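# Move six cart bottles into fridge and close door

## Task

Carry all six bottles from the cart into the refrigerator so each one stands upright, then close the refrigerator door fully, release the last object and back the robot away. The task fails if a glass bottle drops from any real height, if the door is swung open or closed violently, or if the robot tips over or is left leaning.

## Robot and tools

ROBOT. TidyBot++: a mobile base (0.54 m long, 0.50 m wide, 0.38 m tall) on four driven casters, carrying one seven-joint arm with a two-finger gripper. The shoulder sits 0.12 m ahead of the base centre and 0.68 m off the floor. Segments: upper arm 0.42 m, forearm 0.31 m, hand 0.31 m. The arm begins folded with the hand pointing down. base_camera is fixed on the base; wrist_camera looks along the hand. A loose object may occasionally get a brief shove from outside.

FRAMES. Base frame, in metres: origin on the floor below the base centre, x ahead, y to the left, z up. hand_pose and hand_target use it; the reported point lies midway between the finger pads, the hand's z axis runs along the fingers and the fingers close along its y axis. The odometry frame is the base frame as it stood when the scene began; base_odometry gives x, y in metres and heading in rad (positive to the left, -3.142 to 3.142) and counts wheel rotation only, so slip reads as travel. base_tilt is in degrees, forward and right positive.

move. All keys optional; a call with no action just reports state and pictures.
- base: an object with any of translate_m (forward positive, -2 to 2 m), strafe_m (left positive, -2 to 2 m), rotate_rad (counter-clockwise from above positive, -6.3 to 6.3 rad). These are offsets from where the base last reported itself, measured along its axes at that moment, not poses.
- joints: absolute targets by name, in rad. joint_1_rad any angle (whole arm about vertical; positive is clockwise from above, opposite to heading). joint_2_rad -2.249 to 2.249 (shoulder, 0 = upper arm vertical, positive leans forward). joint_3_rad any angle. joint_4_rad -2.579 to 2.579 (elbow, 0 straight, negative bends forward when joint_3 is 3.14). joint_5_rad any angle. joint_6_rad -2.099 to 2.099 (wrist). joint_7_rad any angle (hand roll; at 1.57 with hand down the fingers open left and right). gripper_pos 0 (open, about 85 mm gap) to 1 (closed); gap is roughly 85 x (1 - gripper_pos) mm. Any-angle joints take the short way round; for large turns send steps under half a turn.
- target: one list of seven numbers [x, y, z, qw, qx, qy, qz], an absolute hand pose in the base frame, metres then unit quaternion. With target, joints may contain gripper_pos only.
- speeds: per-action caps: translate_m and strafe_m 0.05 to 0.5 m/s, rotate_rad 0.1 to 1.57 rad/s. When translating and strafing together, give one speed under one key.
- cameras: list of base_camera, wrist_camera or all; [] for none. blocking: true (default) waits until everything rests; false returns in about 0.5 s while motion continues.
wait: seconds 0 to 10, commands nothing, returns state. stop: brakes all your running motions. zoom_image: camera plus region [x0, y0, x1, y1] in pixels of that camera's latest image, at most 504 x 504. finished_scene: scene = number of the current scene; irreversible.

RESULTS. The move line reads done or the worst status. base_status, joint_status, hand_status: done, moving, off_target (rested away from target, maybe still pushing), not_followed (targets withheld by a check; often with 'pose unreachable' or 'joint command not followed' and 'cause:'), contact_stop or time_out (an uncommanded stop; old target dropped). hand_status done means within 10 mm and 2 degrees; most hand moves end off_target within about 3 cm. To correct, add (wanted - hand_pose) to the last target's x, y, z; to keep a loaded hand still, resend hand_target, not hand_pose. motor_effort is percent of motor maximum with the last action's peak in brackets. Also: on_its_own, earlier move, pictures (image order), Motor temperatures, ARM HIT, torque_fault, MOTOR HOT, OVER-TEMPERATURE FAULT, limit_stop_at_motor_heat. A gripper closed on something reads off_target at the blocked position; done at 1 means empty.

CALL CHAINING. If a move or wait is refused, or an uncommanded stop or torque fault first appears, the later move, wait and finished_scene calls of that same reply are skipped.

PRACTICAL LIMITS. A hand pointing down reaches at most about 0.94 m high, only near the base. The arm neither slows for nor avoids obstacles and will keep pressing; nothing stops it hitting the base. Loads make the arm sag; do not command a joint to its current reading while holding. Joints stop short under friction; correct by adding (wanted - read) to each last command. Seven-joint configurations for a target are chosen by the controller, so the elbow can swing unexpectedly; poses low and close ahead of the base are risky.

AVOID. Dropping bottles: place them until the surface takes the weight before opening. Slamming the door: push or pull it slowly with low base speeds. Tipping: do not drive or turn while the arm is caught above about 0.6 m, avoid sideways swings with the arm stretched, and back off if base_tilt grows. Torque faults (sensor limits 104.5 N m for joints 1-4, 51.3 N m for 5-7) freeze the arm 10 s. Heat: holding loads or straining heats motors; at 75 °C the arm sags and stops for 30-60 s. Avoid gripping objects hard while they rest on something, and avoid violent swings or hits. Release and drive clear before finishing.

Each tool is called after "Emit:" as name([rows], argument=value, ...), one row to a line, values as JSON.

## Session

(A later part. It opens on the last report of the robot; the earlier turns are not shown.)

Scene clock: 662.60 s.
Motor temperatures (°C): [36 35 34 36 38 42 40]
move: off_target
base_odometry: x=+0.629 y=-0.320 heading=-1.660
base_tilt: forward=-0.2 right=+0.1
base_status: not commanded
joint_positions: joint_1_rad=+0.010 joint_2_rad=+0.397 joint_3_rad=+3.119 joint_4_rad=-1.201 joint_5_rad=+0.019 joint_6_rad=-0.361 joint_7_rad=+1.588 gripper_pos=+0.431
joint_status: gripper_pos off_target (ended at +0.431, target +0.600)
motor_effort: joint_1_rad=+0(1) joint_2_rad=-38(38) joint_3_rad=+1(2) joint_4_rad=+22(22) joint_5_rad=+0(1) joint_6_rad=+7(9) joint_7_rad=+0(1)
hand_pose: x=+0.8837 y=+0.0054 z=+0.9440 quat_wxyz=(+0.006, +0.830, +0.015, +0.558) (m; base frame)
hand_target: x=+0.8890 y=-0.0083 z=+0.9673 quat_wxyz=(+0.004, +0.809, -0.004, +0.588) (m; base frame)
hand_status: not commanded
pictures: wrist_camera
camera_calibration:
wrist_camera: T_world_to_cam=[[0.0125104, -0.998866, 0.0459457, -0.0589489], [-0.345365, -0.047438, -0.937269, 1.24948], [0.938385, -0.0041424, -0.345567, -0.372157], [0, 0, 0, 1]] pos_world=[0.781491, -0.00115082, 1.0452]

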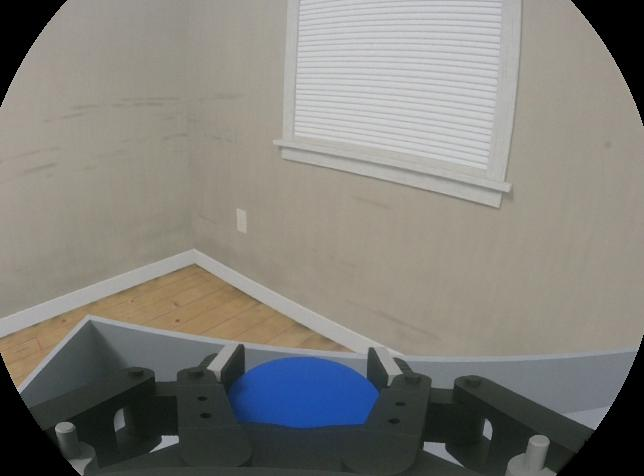

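Emit:
move(joints={"joint_2_rad":0.2,"joint_4_rad":-0.745,"joint_6_rad":-0.90}, cameras=[])

Emit:
move(base={"translate_m":-0.208,"strafe_m":-0.201,"rotate_rad":2.468}, speeds={"rotate_rad":1.0}, joints={"joint_2_rad":0.0,"joint_4_rad":-0.9,"joint_6_rad":-1.0})

Scene clock: 669.97 s.
Motor temperatures (°C): [36 36 34 36 38 42 40]
move: done
base_odometry: x=+0.629 y=-0.320 heading=-1.660
base_tilt: forward=-0.2 right=+0.1
base_status: not commanded
joint_positions: joint_1_rad=+0.010 joint_2_rad=+0.211 joint_3_rad=+3.119 joint_4_rad=-0.777 joint_5_rad=+0.019 joint_6_rad=-0.831 joint_7_rad=+1.588 gripper_pos=+0.431
joint_status: all done
motor_effort: joint_1_rad=-1(1) joint_2_rad=-31(47) joint_3_rad=+1(1) joint_4_rad=+23(27) joint_5_rad=+0(1) joint_6_rad=+11(12) joint_7_rad=+1(2)
hand_pose: x=+0.7709 y=+0.0026 z=+1.1896 quat_wxyz=(+0.009, +0.789, +0.011, +0.614) (m; base frame)
hand_target: x=+0.7567 y=-0.0113 z=+1.1941 quat_wxyz=(+0.008, +0.797, -0.011, +0.604) (m; base frame)
hand_status: not commanded
pictures: none
No camera images: "cameras" was empty.

Scene clock: 673.70 s.
Motor temperatures (°C): [36 36 34 36 38 42 40]
move: done
base_odometry: x=+0.447 y=-0.095 heading=+0.808
base_tilt: forward=-0.2 right=+0.1
base_status: done
joint_positions: joint_1_rad=+0.023 joint_2_rad=+0.012 joint_3_rad=+3.119 joint_4_rad=-0.910 joint_5_rad=+0.019 joint_6_rad=-0.933 joint_7_rad=+1.588 gripper_pos=+0.431
joint_status: all done
motor_effort: joint_1_rad=-1(4) joint_2_rad=-23(37) joint_3_rad=+0(3) joint_4_rad=+22(25) joint_5_rad=+0(2) joint_6_rad=+10(11) joint_7_rad=+1(1)
hand_pose: x=+0.6732 y=-0.0036 z=+1.2050 quat_wxyz=(+0.015, +0.800, +0.007, +0.599) (m; base frame)
hand_target: x=+0.6595 y=-0.0089 z=+1.1974 quat_wxyz=(+0.010, +0.813, -0.011, +0.582) (m; base frame)
hand_status: not commanded
pictures: base_camera, wrist_camera
camera_calibration:
wrist_camera: T_world_to_cam=[[-0.014188, -0.99862, 0.0505554, -0.0648942], [-0.248178, -0.0454613, -0.967647, 1.39214], [0.96861, -0.0262758, -0.247191, -0.223514], [0, 0, 0, 1]] pos_world=[0.561077, -0.00738893, 1.29513]

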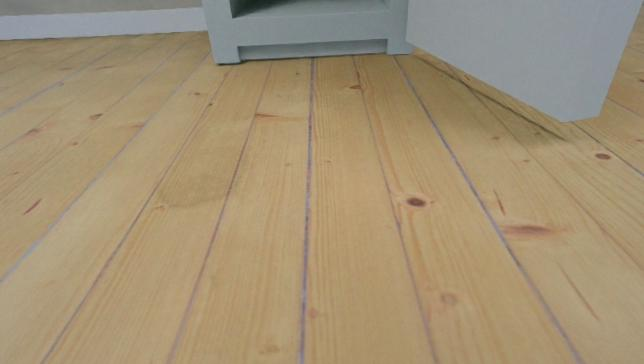

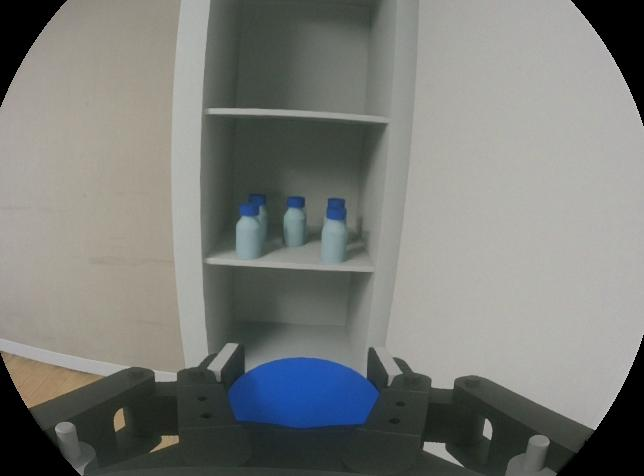

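Emit:
move(base={"translate_m":0.5,"strafe_m":0.033}, speeds={"translate_m":0.4}, joints={"joint_2_rad":0.17,"joint_4_rad":-0.80,"joint_6_rad":-0.86})

Emit:
move(base={"translate_m":0.2}, speeds={"translate_m":0.12}, cameras=["wrist_camera"])

Scene clock: 682.50 s.
Motor temperatures (°C): [36 35 34 36 38 42 40]
move: off_target
base_odometry: x=+0.768 y=+0.289 heading=+0.809
base_tilt: forward=-0.2 right=+0.1
base_status: done
joint_positions: joint_1_rad=+0.023 joint_2_rad=+0.193 joint_3_rad=+3.119 joint_4_rad=-0.839 joint_5_rad=+0.019 joint_6_rad=-0.923 joint_7_rad=+1.588 gripper_pos=+0.431
joint_status: joint_4_rad off_target (ended at -0.840, target -0.800); the others done
motor_effort: joint_1_rad=-1(2) joint_2_rad=-31(36) joint_3_rad=+1(2) joint_4_rad=+23(25) joint_5_rad=+0(1) joint_6_rad=+9(12) joint_7_rad=+0(1)
hand_pose: x=+0.7578 y=-0.0057 z=+1.1395 quat_wxyz=(+0.013, +0.829, +0.006, +0.559) (m; base frame)
hand_target: x=+0.7500 y=-0.0106 z=+1.1945 quat_wxyz=(+0.009, +0.792, -0.010, +0.610) (m; base frame)
hand_status: not commanded
pictures: base_camera, wrist_camera
camera_calibration:
wrist_camera: T_world_to_cam=[[-0.00933108, -0.998816, 0.0477495, -0.0629498], [-0.342753, -0.0416641, -0.938501, 1.38813], [0.939379, -0.0251235, -0.341958, -0.191515], [0, 0, 0, 1]] pos_world=[0.655104, -0.00985155, 1.24028]

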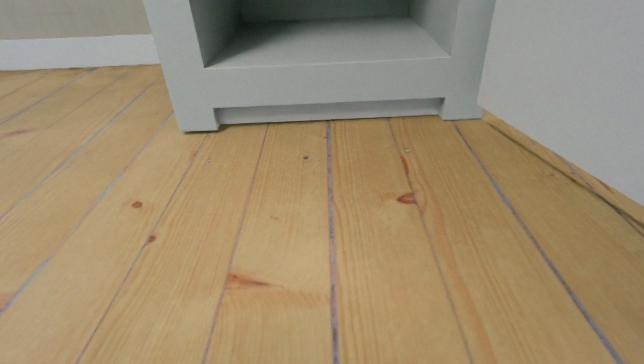

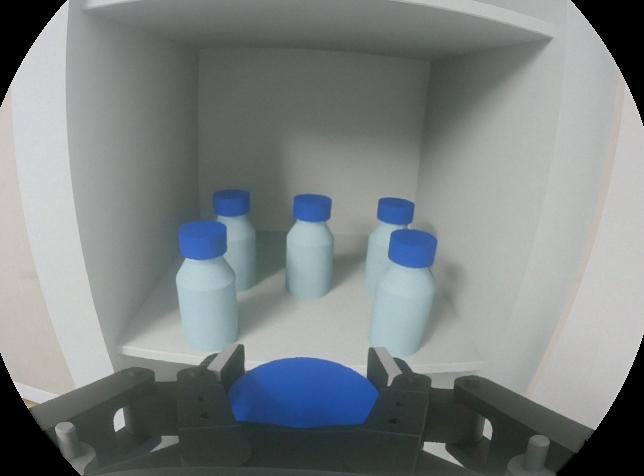

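Scene clock: 684.73 s.
Motor temperatures (°C): [36 35 34 36 38 42 40]
move: done
base_odometry: x=+0.907 y=+0.434 heading=+0.809
base_tilt: forward=-0.2 right=+0.0
base_status: done
joint_positions: joint_1_rad=+0.023 joint_2_rad=+0.189 joint_3_rad=+3.119 joint_4_rad=-0.839 joint_5_rad=+0.019 joint_6_rad=-0.923 joint_7_rad=+1.588 gripper_pos=+0.431
joint_status: not commanded
motor_effort: joint_1_rad=+0(1) joint_2_rad=-31(35) joint_3_rad=+1(2) joint_4_rad=+22(24) joint_5_rad=+0(1) joint_6_rad=+9(12) joint_7_rad=+1(1)
hand_pose: x=+0.7562 y=-0.0057 z=+1.1421 quat_wxyz=(+0.013, +0.828, +0.006, +0.561) (m; base frame)
hand_target: x=+0.7500 y=-0.0106 z=+1.1945 quat_wxyz=(+0.009, +0.792, -0.010, +0.610) (m; base frame)
hand_status: not commanded
pictures: wrist_camera
camera_calibration:
wrist_camera: T_world_to_cam=[[-0.0095334, -0.998812, 0.0477899, -0.0629478], [-0.338834, -0.041738, -0.93992, 1.38868], [0.940798, -0.0251535, -0.338034, -0.194652], [0, 0, 0, 1]] pos_world=[0.65306, -0.00980848, 1.24246]

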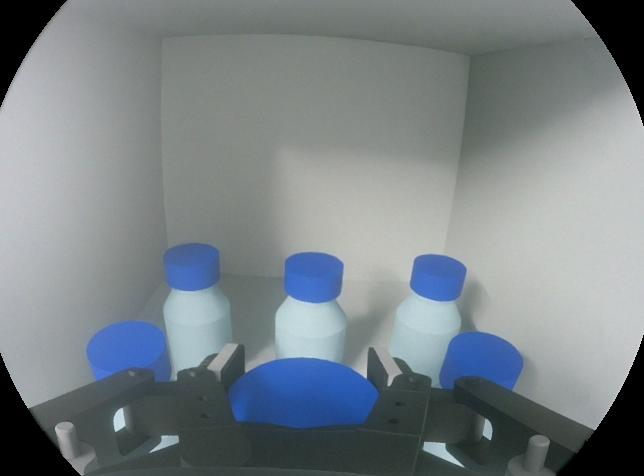

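Emit:
move(base={"translate_m":0.055}, speeds={"translate_m":0.12}, joints={"joint_2_rad":0.15,"joint_4_rad":-0.97,"joint_6_rad":-0.72}, cameras=["wrist_camera"])

Emit:
move(joints={"joint_2_rad":0.14,"joint_4_rad":-1.05,"joint_6_rad":-0.66}, cameras=[])

Emit:
move(joints={"joint_2_rad":0.14,"joint_4_rad":-1.08,"joint_6_rad":-0.645}, cameras=["wrist_camera"])

Scene clock: 691.70 s.
Motor temperatures (°C): [36 35 34 36 38 42 40]
move: done
base_odometry: x=+0.945 y=+0.474 heading=+0.809
base_tilt: forward=-0.1 right=+0.1
base_status: done
joint_positions: joint_1_rad=+0.023 joint_2_rad=+0.179 joint_3_rad=+3.119 joint_4_rad=-0.987 joint_5_rad=+0.019 joint_6_rad=-0.806 joint_7_rad=+1.588 gripper_pos=+0.431
joint_status: all done
motor_effort: joint_1_rad=+0(1) joint_2_rad=-32(37) joint_3_rad=+0(2) joint_4_rad=+24(26) joint_5_rad=-1(1) joint_6_rad=+10(12) joint_7_rad=+1(2)
hand_pose: x=+0.7693 y=-0.0050 z=+1.0983 quat_wxyz=(+0.013, +0.834, +0.008, +0.552) (m; base frame)
hand_target: x=+0.7646 y=-0.0093 z=+1.1521 quat_wxyz=(+0.009, +0.795, -0.008, +0.606) (m; base frame)
hand_status: not commanded
pictures: wrist_camera
camera_calibration:
wrist_camera: T_world_to_cam=[[-0.00645019, -0.99877, 0.0491573, -0.0638677], [-0.358388, -0.0435839, -0.932555, 1.35894], [0.93355, -0.0236326, -0.357666, -0.194679], [0, 0, 0, 1]] pos_world=[0.66836, -0.00916191, 1.2008]

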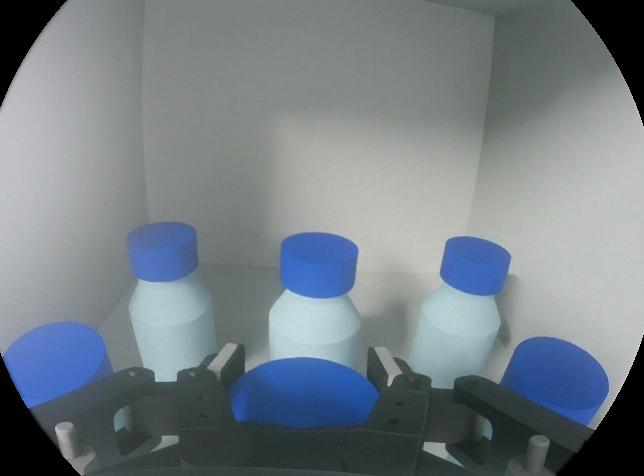

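Scene clock: 692.53 s.
Motor temperatures (°C): [36 35 34 36 38 42 40]
move: done
base_odometry: x=+0.945 y=+0.474 heading=+0.809
base_tilt: forward=-0.2 right=+0.1
base_status: not commanded
joint_positions: joint_1_rad=+0.023 joint_2_rad=+0.166 joint_3_rad=+3.119 joint_4_rad=-1.050 joint_5_rad=+0.019 joint_6_rad=-0.740 joint_7_rad=+1.588 gripper_pos=+0.431
joint_status: all done
motor_effort: joint_1_rad=-1(1) joint_2_rad=-30(32) joint_3_rad=+1(1) joint_4_rad=+23(24) joint_5_rad=+0(1) joint_6_rad=+10(11) joint_7_rad=+1(1)
hand_pose: x=+0.7717 y=-0.0045 z=+1.0889 quat_wxyz=(+0.013, +0.829, +0.008, +0.559) (m; base frame)
hand_target: x=+0.7685 y=-0.0087 z=+1.1296 quat_wxyz=(+0.008, +0.799, -0.007, +0.602) (m; base frame)
hand_status: not commanded
pictures: none
No camera images: "cameras" was empty.

Scene clock: 693.17 s.
Motor temperatures (°C): [36 35 34 36 38 42 40]
move: done
base_odometry: x=+0.945 y=+0.474 heading=+0.809
base_tilt: forward=-0.1 right=+0.1
base_status: not commanded
joint_positions: joint_1_rad=+0.023 joint_2_rad=+0.157 joint_3_rad=+3.119 joint_4_rad=-1.073 joint_5_rad=+0.019 joint_6_rad=-0.715 joint_7_rad=+1.588 gripper_pos=+0.431
joint_status: all done
motor_effort: joint_1_rad=-1(2) joint_2_rad=-28(31) joint_3_rad=-1(1) joint_4_rad=+22(23) joint_5_rad=+0(1) joint_6_rad=+8(10) joint_7_rad=+1(1)
hand_pose: x=+0.7704 y=-0.0043 z=+1.0889 quat_wxyz=(+0.013, +0.826, +0.008, +0.563) (m; base frame)
hand_target: x=+0.7705 y=-0.0086 z=+1.1163 quat_wxyz=(+0.008, +0.803, -0.007, +0.596) (m; base frame)
hand_status: not commanded
pictures: wrist_camera
camera_calibration:
wrist_camera: T_world_to_cam=[[-0.00621651, -0.998724, 0.0501212, -0.0639529], [-0.333458, -0.0451829, -0.941681, 1.34131], [0.942744, -0.0225673, -0.332752, -0.233188], [0, 0, 0, 1]] pos_world=[0.666712, -0.00852929, 1.1887]

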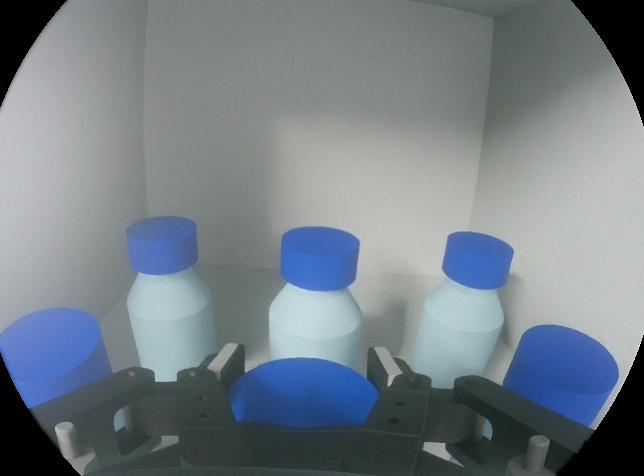

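Emit:
move(joints={"gripper_pos":0.18}, cameras=["wrist_camera"])

Emit:
move(base={"translate_m":-0.35}, speeds={"translate_m":0.3}, cameras=["wrist_camera"])

Scene clock: 713.63 s.
Motor temperatures (°C): [36 36 34 36 38 42 40]
move: done
base_odometry: x=+0.945 y=+0.474 heading=+0.809
base_tilt: forward=-0.2 right=+0.1
base_status: not commanded
joint_positions: joint_1_rad=+0.023 joint_2_rad=+0.155 joint_3_rad=+3.119 joint_4_rad=-1.073 joint_5_rad=+0.019 joint_6_rad=-0.714 joint_7_rad=+1.588 gripper_pos=+0.180
joint_status: all done
motor_effort: joint_1_rad=-1(2) joint_2_rad=-28(29) joint_3_rad=+0(1) joint_4_rad=+21(22) joint_5_rad=-1(1) joint_6_rad=+7(9) joint_7_rad=+1(1)
hand_pose: x=+0.7697 y=-0.0043 z=+1.0905 quat_wxyz=(+0.013, +0.825, +0.008, +0.564) (m; base frame)
hand_target: x=+0.7705 y=-0.0086 z=+1.1163 quat_wxyz=(+0.008, +0.803, -0.007, +0.596) (m; base frame)
hand_status: not commanded
pictures: wrist_camera
camera_calibration:
wrist_camera: T_world_to_cam=[[-0.00635571, -0.998721, 0.0501575, -0.0639436], [-0.330418, -0.0452438, -0.94275, 1.3414], [0.943813, -0.0225648, -0.329708, -0.236188], [0, 0, 0, 1]] pos_world=[0.665733, -0.00850138, 1.18994]

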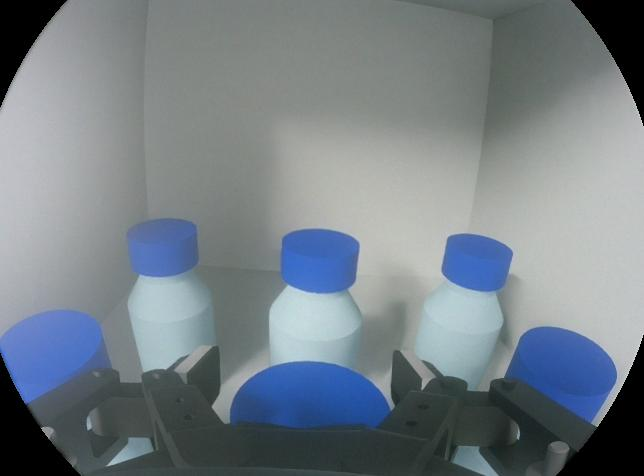

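Scene clock: 715.67 s.
Motor temperatures (°C): [36 36 34 36 38 42 40]
move: done
base_odometry: x=+0.703 y=+0.221 heading=+0.810
base_tilt: forward=-0.2 right=+0.1
base_status: done
joint_positions: joint_1_rad=+0.023 joint_2_rad=+0.135 joint_3_rad=+3.119 joint_4_rad=-1.074 joint_5_rad=+0.019 joint_6_rad=-0.711 joint_7_rad=+1.588 gripper_pos=+0.180
joint_status: not commanded
motor_effort: joint_1_rad=-1(4) joint_2_rad=-26(33) joint_3_rad=+1(2) joint_4_rad=+21(22) joint_5_rad=+0(1) joint_6_rad=+8(9) joint_7_rad=+1(2)
hand_pose: x=+0.7617 y=-0.0044 z=+1.1038 quat_wxyz=(+0.013, +0.819, +0.008, +0.574) (m; base frame)
hand_target: x=+0.7705 y=-0.0086 z=+1.1163 quat_wxyz=(+0.008, +0.803, -0.007, +0.596) (m; base frame)
hand_status: not commanded
pictures: wrist_camera
camera_calibration:
wrist_camera: T_world_to_cam=[[-0.00798123, -0.998692, 0.0504948, -0.0639472], [-0.309491, -0.0455499, -0.949811, 1.34315], [0.950869, -0.0232083, -0.308723, -0.252794], [0, 0, 0, 1]] pos_world=[0.655558, -0.00855004, 1.20093]

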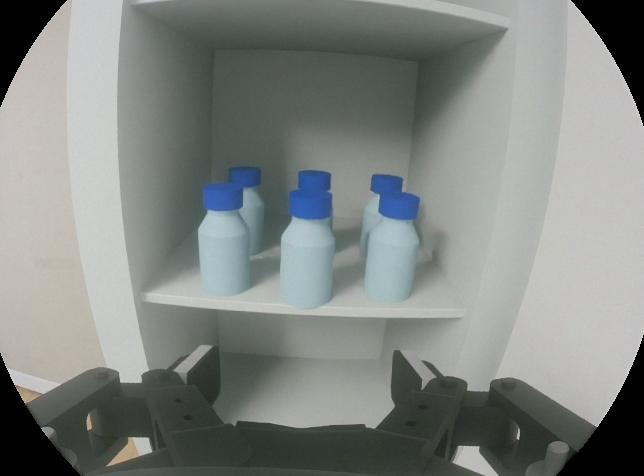

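Emit:
move(base={"translate_m":-0.445,"strafe_m":-0.071}, joints={"joint_2_rad":0.0,"joint_4_rad":-1.2,"joint_6_rad":-0.85,"gripper_pos":0}, cameras=["base_camera"])

Emit:
move(base={"rotate_rad":1.873}, speeds={"rotate_rad":1.2}, target=[0.6,0,1.02,0,0.7071,0,0.7071], cameras=["base_camera"])

Scene clock: 722.67 s.
Motor temperatures (°C): [36 35 34 36 38 42 40]
move: done
base_odometry: x=+0.447 y=-0.151 heading=+0.810
base_tilt: forward=-0.2 right=+0.1
base_status: done
joint_positions: joint_1_rad=+0.023 joint_2_rad=-0.004 joint_3_rad=+3.119 joint_4_rad=-1.194 joint_5_rad=+0.019 joint_6_rad=-0.783 joint_7_rad=+1.588 gripper_pos=+0.000
joint_status: all done
motor_effort: joint_1_rad=-1(1) joint_2_rad=-21(33) joint_3_rad=+1(2) joint_4_rad=+21(22) joint_5_rad=+0(1) joint_6_rad=+7(9) joint_7_rad=+0(2)
hand_pose: x=+0.6955 y=-0.0032 z=+1.0976 quat_wxyz=(+0.014, +0.834, +0.009, +0.552) (m; base frame)
hand_target: x=+0.6879 y=-0.0082 z=+1.0730 quat_wxyz=(+0.011, +0.855, -0.008, +0.519) (m; base frame)
hand_status: not commanded
pictures: base_camera

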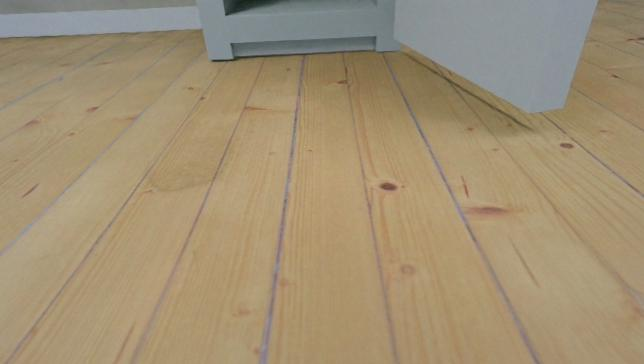

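Scene clock: 725.50 s.
Motor temperatures (°C): [36 35 34 36 38 42 40]
move: off_target
base_odometry: x=+0.447 y=-0.151 heading=+2.683
base_tilt: forward=-0.1 right=+0.0
base_status: done
joint_positions: joint_1_rad=+0.000 joint_2_rad=-0.319 joint_3_rad=+3.131 joint_4_rad=-2.086 joint_5_rad=+0.019 joint_6_rad=+0.116 joint_7_rad=+1.588 gripper_pos=+0.000
joint_status: not commanded
motor_effort: joint_1_rad=-1(3) joint_2_rad=-10(23) joint_3_rad=+1(4) joint_4_rad=+22(22) joint_5_rad=+0(1) joint_6_rad=+8(9) joint_7_rad=+1(1)
hand_pose: x=+0.6055 y=+0.0084 z=+0.9951 quat_wxyz=(+0.009, +0.735, +0.019, +0.678) (m; base frame)
hand_target: x=+0.6000 y=+0.0000 z=+1.0200 quat_wxyz=(+0.000, +0.707, +0.000, +0.707) (m; base frame)
hand_status: off_target (0.027 m and 5.2 deg from the pose sent, 0.123 m and 23.1 deg at the start)
pictures: base_camera

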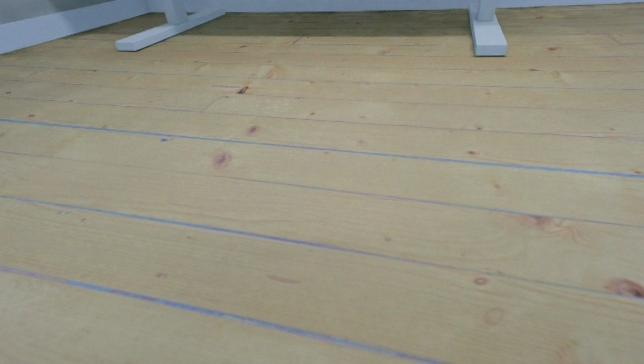

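Emit:
move(base={"translate_m":-1.433,"strafe_m":-0.244}, cameras=["base_camera"])

Emit:
move(base={"strafe_m":-0.508}, speeds={"strafe_m":0.4})

Scene clock: 733.50 s.
Motor temperatures (°C): [36 35 34 36 38 42 40]
move: done
base_odometry: x=+1.840 y=-0.567 heading=+2.683
base_tilt: forward=-0.2 right=+0.1
base_status: done
joint_positions: joint_1_rad=+0.000 joint_2_rad=-0.332 joint_3_rad=+3.131 joint_4_rad=-2.088 joint_5_rad=+0.019 joint_6_rad=+0.120 joint_7_rad=+1.588 gripper_pos=+0.000
joint_status: not commanded
motor_effort: joint_1_rad=-1(1) joint_2_rad=-10(15) joint_3_rad=+1(2) joint_4_rad=+22(22) joint_5_rad=-1(1) joint_6_rad=+8(9) joint_7_rad=+1(1)
hand_pose: x=+0.6013 y=+0.0083 z=+1.0013 quat_wxyz=(+0.009, +0.730, +0.019, +0.684) (m; base frame)
hand_target: x=+0.6000 y=+0.0000 z=+1.0200 quat_wxyz=(+0.000, +0.707, +0.000, +0.707) (m; base frame)
hand_status: not commanded
pictures: base_camera

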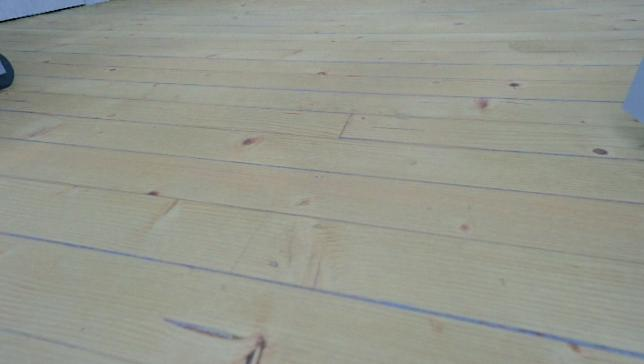

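Scene clock: 735.83 s.
Motor temperatures (°C): [36 35 34 36 38 42 40]
move: done
base_odometry: x=+2.065 y=-0.111 heading=+2.683
base_tilt: forward=-0.2 right=+0.1
base_status: done
joint_positions: joint_1_rad=-0.001 joint_2_rad=-0.332 joint_3_rad=+3.138 joint_4_rad=-2.088 joint_5_rad=+0.019 joint_6_rad=+0.120 joint_7_rad=+1.588 gripper_pos=+0.000
joint_status: not commanded
motor_effort: joint_1_rad=-1(1) joint_2_rad=-10(10) joint_3_rad=+1(4) joint_4_rad=+22(22) joint_5_rad=-1(1) joint_6_rad=+8(9) joint_7_rad=+1(1)
hand_pose: x=+0.6014 y=+0.0046 z=+1.0014 quat_wxyz=(+0.010, +0.730, +0.016, +0.684) (m; base frame)
hand_target: x=+0.6000 y=+0.0000 z=+1.0200 quat_wxyz=(+0.000, +0.707, +0.000, +0.707) (m; base frame)
hand_status: not commanded
pictures: base_camera, wrist_camera
camera_calibration:
wrist_camera: T_world_to_cam=[[-0.00242677, -0.99853, 0.0541438, -0.0580203], [-0.0303263, -0.0540455, -0.998078, 1.07717], [0.999537, -0.00406409, -0.0301506, -0.44006], [0, 0, 0, 1]] pos_world=[0.472382, -0.00150738, 1.06497]

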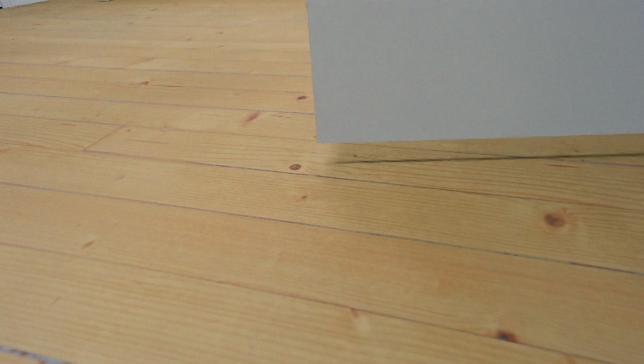

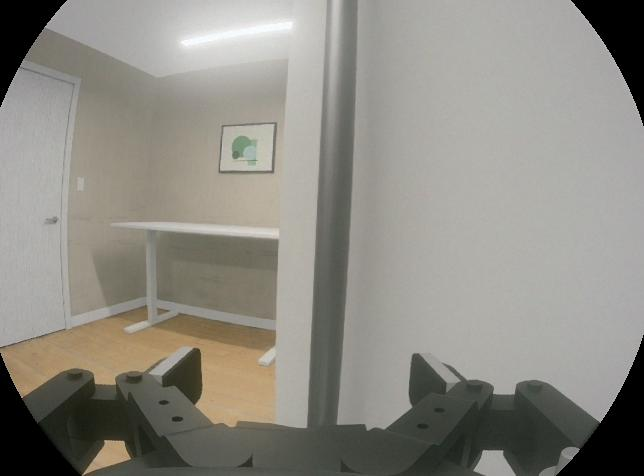

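Emit:
move(base={"translate_m":0.11,"strafe_m":-0.007}, speeds={"translate_m":0.1})

Scene clock: 747.07 s.
Motor temperatures (°C): [36 35 34 36 38 42 40]
move: done
base_odometry: x=+1.970 y=-0.056 heading=+2.683
base_tilt: forward=-0.2 right=+0.0
base_status: done
joint_positions: joint_1_rad=-0.001 joint_2_rad=-0.334 joint_3_rad=+3.138 joint_4_rad=-2.089 joint_5_rad=+0.019 joint_6_rad=+0.121 joint_7_rad=+1.588 gripper_pos=+0.000
joint_status: not commanded
motor_effort: joint_1_rad=+0(1) joint_2_rad=-10(13) joint_3_rad=+1(2) joint_4_rad=+22(22) joint_5_rad=+0(1) joint_6_rad=+9(9) joint_7_rad=+1(1)
hand_pose: x=+0.6008 y=+0.0046 z=+1.0022 quat_wxyz=(+0.010, +0.729, +0.016, +0.684) (m; base frame)
hand_target: x=+0.6000 y=+0.0000 z=+1.0200 quat_wxyz=(+0.000, +0.707, +0.000, +0.707) (m; base frame)
hand_status: not commanded
pictures: base_camera, wrist_camera
camera_calibration:
wrist_camera: T_world_to_cam=[[-0.00252516, -0.99853, 0.0541363, -0.0579994], [-0.028409, -0.054043, -0.998134, 1.07689], [0.999593, -0.00405841, -0.0282307, -0.441365], [0, 0, 0, 1]] pos_world=[0.471632, -0.0015072, 1.06556]

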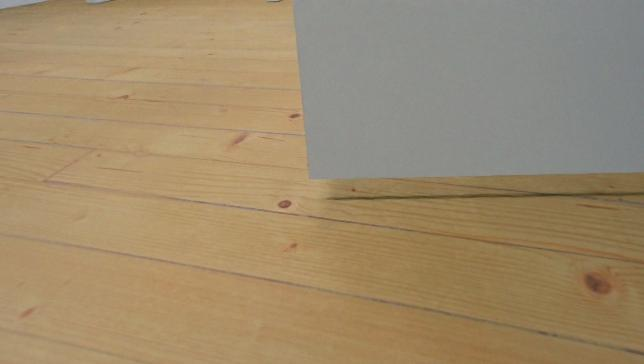

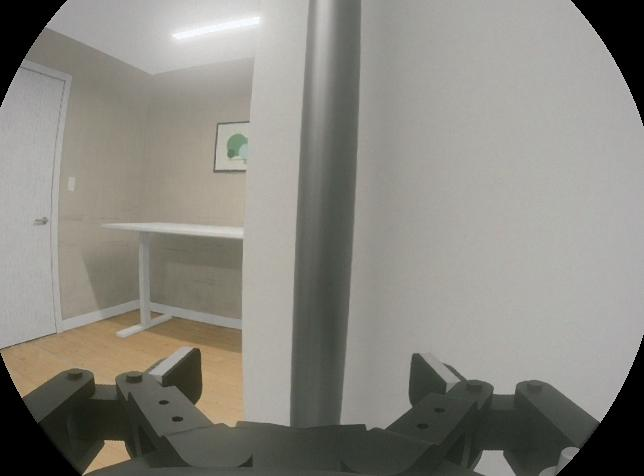

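Emit:
move(base={"translate_m":0.018,"strafe_m":-0.006}, speeds={"translate_m":0.05}, cameras=["wrist_camera"])

Emit:
move(joints={"gripper_pos":0.8})

Scene clock: 750.53 s.
Motor temperatures (°C): [36 35 34 36 38 42 40]
move: done
base_odometry: x=+1.956 y=-0.043 heading=+2.683
base_tilt: forward=-0.2 right=+0.1
base_status: done
joint_positions: joint_1_rad=-0.001 joint_2_rad=-0.335 joint_3_rad=+3.138 joint_4_rad=-2.089 joint_5_rad=+0.019 joint_6_rad=+0.121 joint_7_rad=+1.588 gripper_pos=+0.000
joint_status: not commanded
motor_effort: joint_1_rad=-1(1) joint_2_rad=-10(14) joint_3_rad=+1(3) joint_4_rad=+22(22) joint_5_rad=-1(1) joint_6_rad=+7(9) joint_7_rad=+1(1)
hand_pose: x=+0.6005 y=+0.0046 z=+1.0026 quat_wxyz=(+0.010, +0.729, +0.016, +0.685) (m; base frame)
hand_target: x=+0.6000 y=+0.0000 z=+1.0200 quat_wxyz=(+0.000, +0.707, +0.000, +0.707) (m; base frame)
hand_status: not commanded
pictures: wrist_camera
camera_calibration:
wrist_camera: T_world_to_cam=[[-0.0025681, -0.99853, 0.0541323, -0.0579896], [-0.0275518, -0.0540412, -0.998159, 1.07677], [0.999617, -0.00405481, -0.0273726, -0.442004], [0, 0, 0, 1]] pos_world=[0.471353, -0.00150686, 1.06582]

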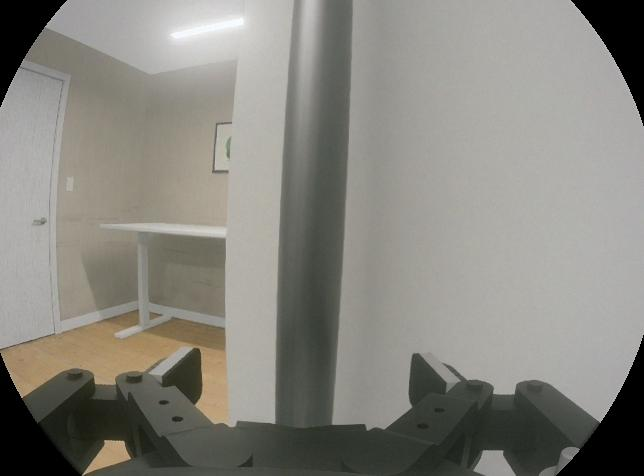

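Scene clock: 751.53 s.
Motor temperatures (°C): [36 35 34 36 38 42 40]
move: off_target
base_odometry: x=+1.956 y=-0.043 heading=+2.683
base_tilt: forward=-0.2 right=+0.1
base_status: not commanded
joint_positions: joint_1_rad=-0.001 joint_2_rad=-0.335 joint_3_rad=+3.138 joint_4_rad=-2.089 joint_5_rad=+0.019 joint_6_rad=+0.121 joint_7_rad=+1.588 gripper_pos=+0.766
joint_status: gripper_pos off_target (ended at +0.766, target +0.800)
motor_effort: joint_1_rad=+0(1) joint_2_rad=-10(10) joint_3_rad=+2(2) joint_4_rad=+22(22) joint_5_rad=+1(2) joint_6_rad=+8(9) joint_7_rad=+2(3)
hand_pose: x=+0.6003 y=+0.0046 z=+1.0027 quat_wxyz=(+0.010, +0.729, +0.016, +0.685) (m; base frame)
hand_target: x=+0.6000 y=+0.0000 z=+1.0200 quat_wxyz=(+0.000, +0.707, +0.000, +0.707) (m; base frame)
hand_status: not commanded
pictures: base_camera, wrist_camera
camera_calibration:
wrist_camera: T_world_to_cam=[[-0.00260564, -0.998537, 0.0540131, -0.0578566], [-0.0272581, -0.0539223, -0.998173, 1.07666], [0.999625, -0.00407318, -0.0270777, -0.44203], [0, 0, 0, 1]] pos_world=[0.471061, -0.00151651, 1.06585]

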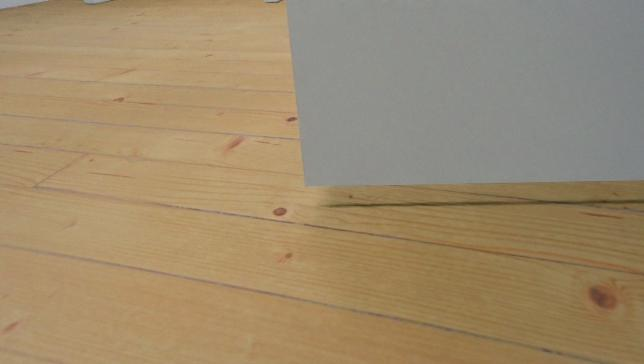

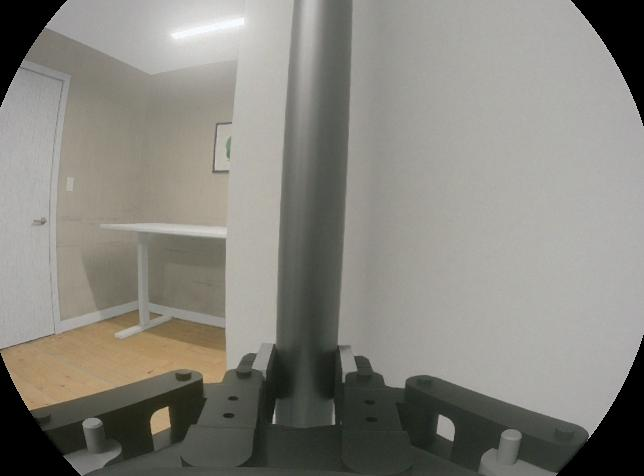

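Emit:
move(base={"translate_m":0.122,"strafe_m":0.122,"rotate_rad":-0.2}, speeds={"translate_m":0.1,"rotate_rad":0.13}, cameras=["wrist_camera"])

Emit:
move(base={"translate_m":0.122,"strafe_m":0.122,"rotate_rad":-0.2}, speeds={"translate_m":0.1,"rotate_rad":0.13}, cameras=["wrist_camera"])

Scene clock: 763.47 s.
Motor temperatures (°C): [36 35 34 36 38 42 40]
move: done
base_odometry: x=+1.792 y=-0.098 heading=+2.482
base_tilt: forward=-0.2 right=+0.0
base_status: done
joint_positions: joint_1_rad=-0.010 joint_2_rad=-0.346 joint_3_rad=+3.151 joint_4_rad=-2.099 joint_5_rad=+0.019 joint_6_rad=+0.127 joint_7_rad=+1.588 gripper_pos=+0.766
joint_status: not commanded
motor_effort: joint_1_rad=+1(7) joint_2_rad=-9(11) joint_3_rad=+2(9) joint_4_rad=+20(24) joint_5_rad=+1(2) joint_6_rad=+7(10) joint_7_rad=+1(3)
hand_pose: x=+0.5964 y=+0.0018 z=+1.0037 quat_wxyz=(+0.010, +0.726, +0.013, +0.687) (m; base frame)
hand_target: x=+0.6000 y=+0.0000 z=+1.0200 quat_wxyz=(+0.000, +0.707, +0.000, +0.707) (m; base frame)
hand_status: not commanded
pictures: wrist_camera
camera_calibration:
wrist_camera: T_world_to_cam=[[-0.00585969, -0.998757, 0.0495084, -0.0542954], [-0.0202017, -0.0493809, -0.998576, 1.07367], [0.999779, -0.0068515, -0.0198872, -0.445422], [0, 0, 0, 1]] pos_world=[0.466696, -0.00426091, 1.06597]

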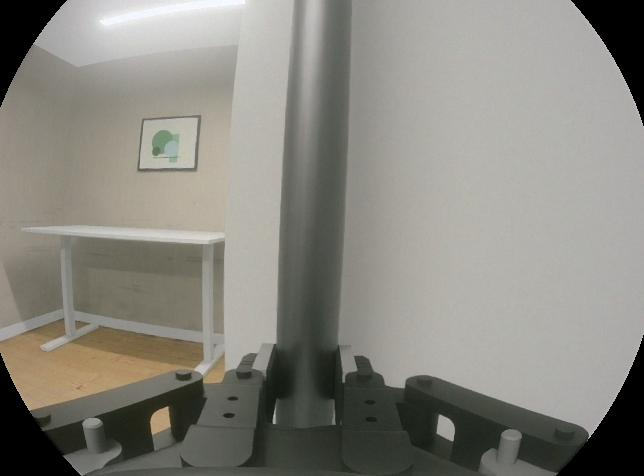

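Scene clock: 765.73 s.
Motor temperatures (°C): [36 35 34 36 38 42 40]
move: done
base_odometry: x=+1.621 y=-0.120 heading=+2.281
base_tilt: forward=-0.1 right=+0.1
base_status: done
joint_positions: joint_1_rad=-0.009 joint_2_rad=-0.347 joint_3_rad=+3.154 joint_4_rad=-2.101 joint_5_rad=+0.019 joint_6_rad=+0.134 joint_7_rad=+1.588 gripper_pos=+0.766
joint_status: not commanded
motor_effort: joint_1_rad=+0(7) joint_2_rad=-9(11) joint_3_rad=+1(8) joint_4_rad=+18(24) joint_5_rad=+1(2) joint_6_rad=+5(10) joint_7_rad=+2(3)
hand_pose: x=+0.5959 y=-0.0005 z=+1.0050 quat_wxyz=(+0.011, +0.724, +0.011, +0.689) (m; base frame)
hand_target: x=+0.6000 y=+0.0000 z=+1.0200 quat_wxyz=(+0.000, +0.707, +0.000, +0.707) (m; base frame)
hand_status: not commanded
pictures: wrist_camera
camera_calibration:
wrist_camera: T_world_to_cam=[[-0.0102891, -0.998774, 0.0484234, -0.0529562], [-0.0147267, -0.0482694, -0.998726, 1.07174], [0.999839, -0.0109891, -0.014212, -0.450731], [0, 0, 0, 1]] pos_world=[0.465897, -0.00611217, 1.06653]

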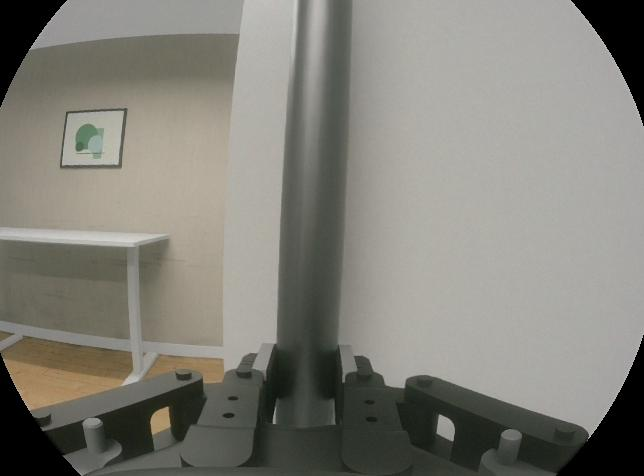

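Emit:
move(base={"translate_m":0.121,"strafe_m":0.122,"rotate_rad":-0.2}, speeds={"translate_m":0.1,"rotate_rad":0.13}, cameras=["wrist_camera"])

Emit:
move(base={"translate_m":0.121,"strafe_m":0.122,"rotate_rad":-0.2}, speeds={"translate_m":0.1,"rotate_rad":0.13}, cameras=["wrist_camera"])

Emit:
move(base={"translate_m":0.121,"strafe_m":0.122,"rotate_rad":-0.2}, speeds={"translate_m":0.1,"rotate_rad":0.13}, cameras=["wrist_camera"])

Scene clock: 773.23 s.
Motor temperatures (°C): [36 35 34 36 38 42 40]
move: done
base_odometry: x=+1.449 y=-0.108 heading=+2.081
base_tilt: forward=-0.2 right=+0.0
base_status: done
joint_positions: joint_1_rad=-0.008 joint_2_rad=-0.343 joint_3_rad=+3.155 joint_4_rad=-2.098 joint_5_rad=+0.019 joint_6_rad=+0.137 joint_7_rad=+1.588 gripper_pos=+0.767
joint_status: not commanded
motor_effort: joint_1_rad=+0(6) joint_2_rad=-10(11) joint_3_rad=+1(8) joint_4_rad=+18(23) joint_5_rad=+2(2) joint_6_rad=+5(10) joint_7_rad=+3(3)
hand_pose: x=+0.5976 y=-0.0018 z=+1.0064 quat_wxyz=(+0.012, +0.723, +0.010, +0.691) (m; base frame)
hand_target: x=+0.6000 y=+0.0000 z=+1.0200 quat_wxyz=(+0.000, +0.707, +0.000, +0.707) (m; base frame)
hand_status: not commanded
pictures: wrist_camera
camera_calibration:
wrist_camera: T_world_to_cam=[[-0.0128074, -0.99877, 0.0479101, -0.0522875], [-0.011725, -0.0477607, -0.99879, 1.07135], [0.999849, -0.0133536, -0.0110989, -0.455495], [0, 0, 0, 1]] pos_world=[0.467318, -0.00713707, 1.06751]

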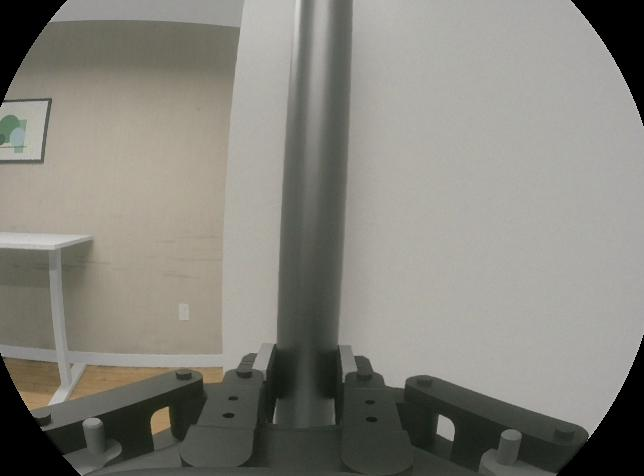

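Scene clock: 775.47 s.
Motor temperatures (°C): [36 35 34 36 38 42 40]
move: done
base_odometry: x=+1.284 y=-0.062 heading=+1.880
base_tilt: forward=-0.1 right=+0.1
base_status: done
joint_positions: joint_1_rad=-0.008 joint_2_rad=-0.340 joint_3_rad=+3.156 joint_4_rad=-2.094 joint_5_rad=+0.018 joint_6_rad=+0.140 joint_7_rad=+1.588 gripper_pos=+0.767
joint_status: not commanded
motor_effort: joint_1_rad=+1(6) joint_2_rad=-11(12) joint_3_rad=+1(8) joint_4_rad=+17(23) joint_5_rad=+2(3) joint_6_rad=+5(9) joint_7_rad=+3(4)
hand_pose: x=+0.5988 y=-0.0019 z=+1.0077 quat_wxyz=(+0.012, +0.722, +0.010, +0.691) (m; base frame)
hand_target: x=+0.6000 y=+0.0000 z=+1.0200 quat_wxyz=(+0.000, +0.707, +0.000, +0.707) (m; base frame)
hand_status: not commanded
pictures: wrist_camera
camera_calibration:
wrist_camera: T_world_to_cam=[[-0.0130453, -0.998774, 0.047745, -0.0521167], [-0.00930561, -0.0476257, -0.998822, 1.07117], [0.999872, -0.0134742, -0.00867292, -0.459165], [0, 0, 0, 1]] pos_world=[0.468394, -0.00722424, 1.06842]

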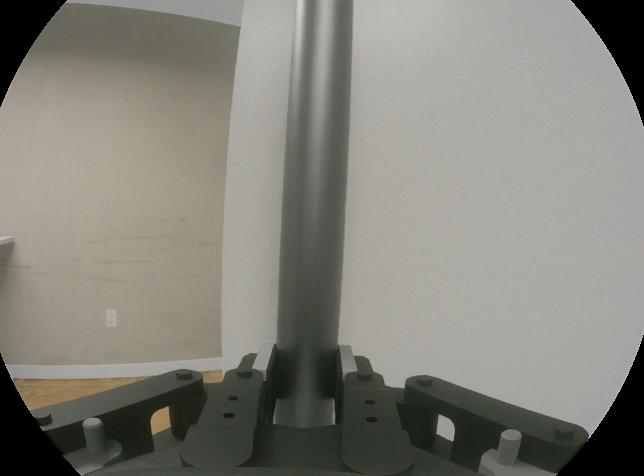

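Scene clock: 777.80 s.
Motor temperatures (°C): [36 35 34 36 38 42 40]
move: done
base_odometry: x=+1.130 y=+0.017 heading=+1.679
base_tilt: forward=-0.1 right=+0.0
base_status: done
joint_positions: joint_1_rad=-0.010 joint_2_rad=-0.338 joint_3_rad=+3.155 joint_4_rad=-2.092 joint_5_rad=+0.018 joint_6_rad=+0.141 joint_7_rad=+1.588 gripper_pos=+0.767
joint_status: not commanded
motor_effort: joint_1_rad=-2(7) joint_2_rad=-12(13) joint_3_rad=-2(8) joint_4_rad=+16(22) joint_5_rad=+2(3) joint_6_rad=+5(9) joint_7_rad=+3(4)
hand_pose: x=+0.5997 y=-0.0003 z=+1.0088 quat_wxyz=(+0.011, +0.721, +0.012, +0.692) (m; base frame)
hand_target: x=+0.6000 y=+0.0000 z=+1.0200 quat_wxyz=(+0.000, +0.707, +0.000, +0.707) (m; base frame)
hand_status: not commanded
pictures: wrist_camera
camera_calibration:
wrist_camera: T_world_to_cam=[[-0.0100568, -0.998792, 0.0481032, -0.0527117], [-0.00701144, -0.048034, -0.998821, 1.071], [0.999925, -0.0103822, -0.00651991, -0.462279], [0, 0, 0, 1]] pos_world=[0.469223, -0.0060031, 1.06926]

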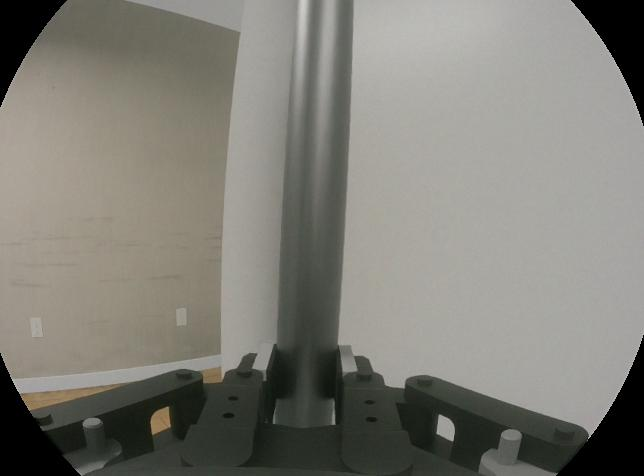

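Emit:
move(base={"translate_m":0.121,"strafe_m":0.122,"rotate_rad":-0.2}, speeds={"translate_m":0.1,"rotate_rad":0.13}, cameras=[])

Emit:
move(base={"translate_m":0.121,"strafe_m":0.122,"rotate_rad":-0.2}, speeds={"translate_m":0.1,"rotate_rad":0.13})

Scene clock: 791.33 s.
Motor temperatures (°C): [36 34 34 36 38 42 40]
move: done
base_odometry: x=+0.996 y=+0.124 heading=+1.479
base_tilt: forward=-0.1 right=+0.0
base_status: done
joint_positions: joint_1_rad=-0.012 joint_2_rad=-0.336 joint_3_rad=+3.153 joint_4_rad=-2.089 joint_5_rad=+0.018 joint_6_rad=+0.143 joint_7_rad=+1.588 gripper_pos=+0.767
joint_status: not commanded
motor_effort: joint_1_rad=-3(7) joint_2_rad=-13(13) joint_3_rad=-3(8) joint_4_rad=+16(22) joint_5_rad=+3(3) joint_6_rad=+5(8) joint_7_rad=+3(4)
hand_pose: x=+0.6006 y=+0.0018 z=+1.0097 quat_wxyz=(+0.010, +0.721, +0.013, +0.693) (m; base frame)
hand_target: x=+0.6000 y=+0.0000 z=+1.0200 quat_wxyz=(+0.000, +0.707, +0.000, +0.707) (m; base frame)
hand_status: not commanded
pictures: none
No camera images: "cameras" was empty.

Scene clock: 793.63 s.
Motor temperatures (°C): [36 34 34 36 38 42 40]
move: done
base_odometry: x=+0.885 y=+0.256 heading=+1.278
base_tilt: forward=-0.1 right=+0.0
base_status: done
joint_positions: joint_1_rad=-0.015 joint_2_rad=-0.334 joint_3_rad=+3.150 joint_4_rad=-2.088 joint_5_rad=+0.018 joint_6_rad=+0.144 joint_7_rad=+1.588 gripper_pos=+0.767
joint_status: not commanded
motor_effort: joint_1_rad=-3(8) joint_2_rad=-13(14) joint_3_rad=-3(9) joint_4_rad=+16(22) joint_5_rad=+3(3) joint_6_rad=+4(8) joint_7_rad=+3(4)
hand_pose: x=+0.6012 y=+0.0047 z=+1.0103 quat_wxyz=(+0.008, +0.720, +0.015, +0.693) (m; base frame)
hand_target: x=+0.6000 y=+0.0000 z=+1.0200 quat_wxyz=(+0.000, +0.707, +0.000, +0.707) (m; base frame)
hand_status: not commanded
pictures: base_camera, wrist_camera
camera_calibration:
wrist_camera: T_world_to_cam=[[-0.000829922, -0.998775, 0.049479, -0.0546928], [-0.0034443, -0.0494759, -0.998769, 1.07061], [0.999994, -0.000999322, -0.00339902, -0.466904], [0, 0, 0, 1]] pos_world=[0.470543, -0.00212278, 1.07042]

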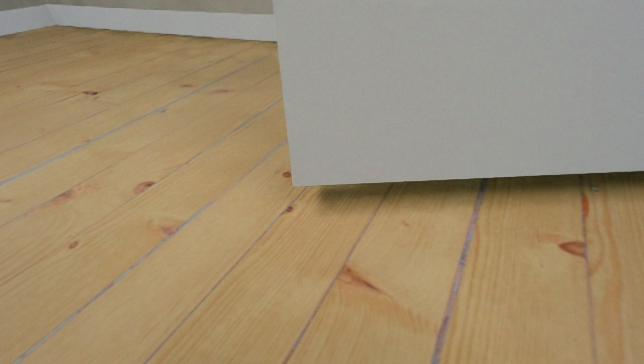

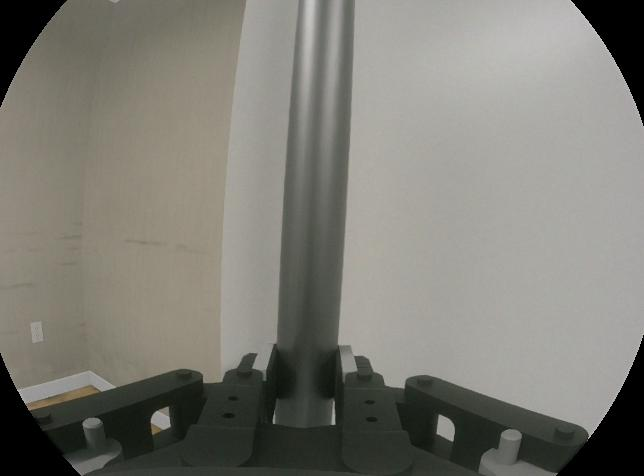

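Emit:
move(base={"translate_m":0.121,"strafe_m":0.122,"rotate_rad":-0.2}, speeds={"translate_m":0.1,"rotate_rad":0.13})

Emit:
move(base={"translate_m":0.091,"strafe_m":0.092,"rotate_rad":-0.15}, speeds={"translate_m":0.06,"rotate_rad":0.1})

Scene clock: 798.67 s.
Motor temperatures (°C): [36 34 34 36 38 42 40]
move: done
base_odometry: x=+0.803 y=+0.407 heading=+1.077
base_tilt: forward=-0.2 right=+0.1
base_status: done
joint_positions: joint_1_rad=-0.018 joint_2_rad=-0.334 joint_3_rad=+3.146 joint_4_rad=-2.087 joint_5_rad=+0.018 joint_6_rad=+0.145 joint_7_rad=+1.588 gripper_pos=+0.767
joint_status: not commanded
motor_effort: joint_1_rad=+0(8) joint_2_rad=-13(14) joint_3_rad=+0(9) joint_4_rad=+16(21) joint_5_rad=+3(3) joint_6_rad=+5(8) joint_7_rad=+4(5)
hand_pose: x=+0.6014 y=+0.0083 z=+1.0107 quat_wxyz=(+0.006, +0.720, +0.018, +0.694) (m; base frame)
hand_target: x=+0.6000 y=+0.0000 z=+1.0200 quat_wxyz=(+0.000, +0.707, +0.000, +0.707) (m; base frame)
hand_status: not commanded
pictures: base_camera, wrist_camera
camera_calibration:
wrist_camera: T_world_to_cam=[[0.00567787, -0.9987, 0.0506553, -0.0562224], [-0.00234098, -0.0506692, -0.998713, 1.07046], [0.999981, 0.00555197, -0.00262563, -0.467967], [0, 0, 0, 1]] pos_world=[0.470783, 0.000688095, 1.0707]

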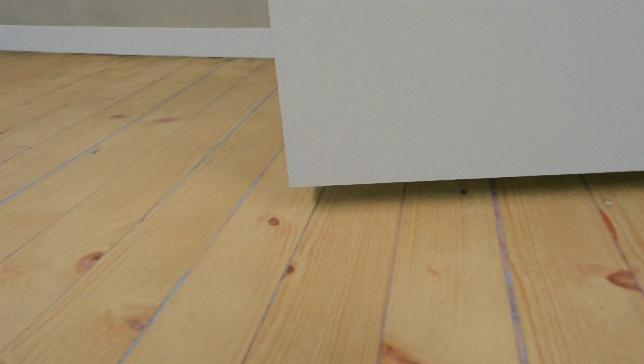

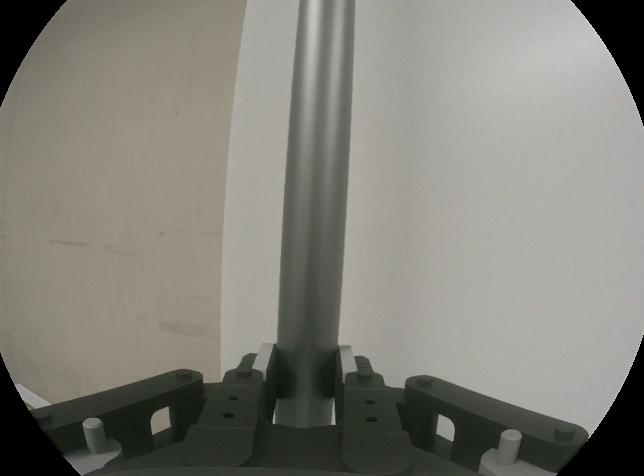

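Scene clock: 801.30 s.
Motor temperatures (°C): [36 34 34 36 38 42 40]
move: done
base_odometry: x=+0.765 y=+0.531 heading=+0.927
base_tilt: forward=-0.2 right=+0.0
base_status: done
joint_positions: joint_1_rad=-0.020 joint_2_rad=-0.333 joint_3_rad=+3.142 joint_4_rad=-2.087 joint_5_rad=+0.018 joint_6_rad=+0.146 joint_7_rad=+1.588 gripper_pos=+0.767
joint_status: not commanded
motor_effort: joint_1_rad=+2(11) joint_2_rad=-12(15) joint_3_rad=+2(12) joint_4_rad=+16(21) joint_5_rad=+3(4) joint_6_rad=+5(8) joint_7_rad=+4(6)
hand_pose: x=+0.6014 y=+0.0115 z=+1.0108 quat_wxyz=(+0.005, +0.720, +0.021, +0.694) (m; base frame)
hand_target: x=+0.6000 y=+0.0000 z=+1.0200 quat_wxyz=(+0.000, +0.707, +0.000, +0.707) (m; base frame)
hand_status: not commanded
pictures: base_camera, wrist_camera
camera_calibration:
wrist_camera: T_world_to_cam=[[0.0113594, -0.998599, 0.0516821, -0.0574361], [-0.00156493, -0.0517031, -0.998661, 1.07021], [0.999934, 0.0112634, -0.00215006, -0.468475], [0, 0, 0, 1]] pos_world=[0.470771, 0.00325425, 1.07074]

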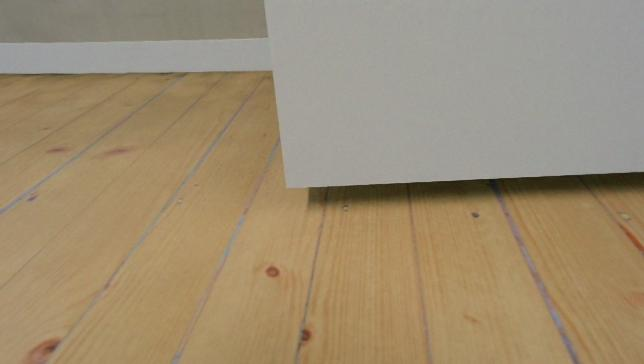

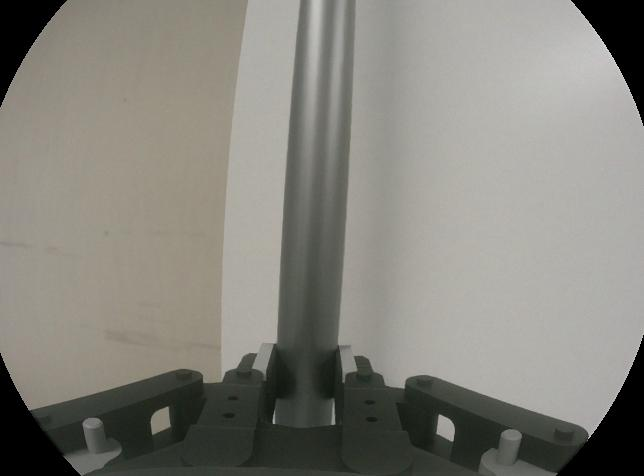

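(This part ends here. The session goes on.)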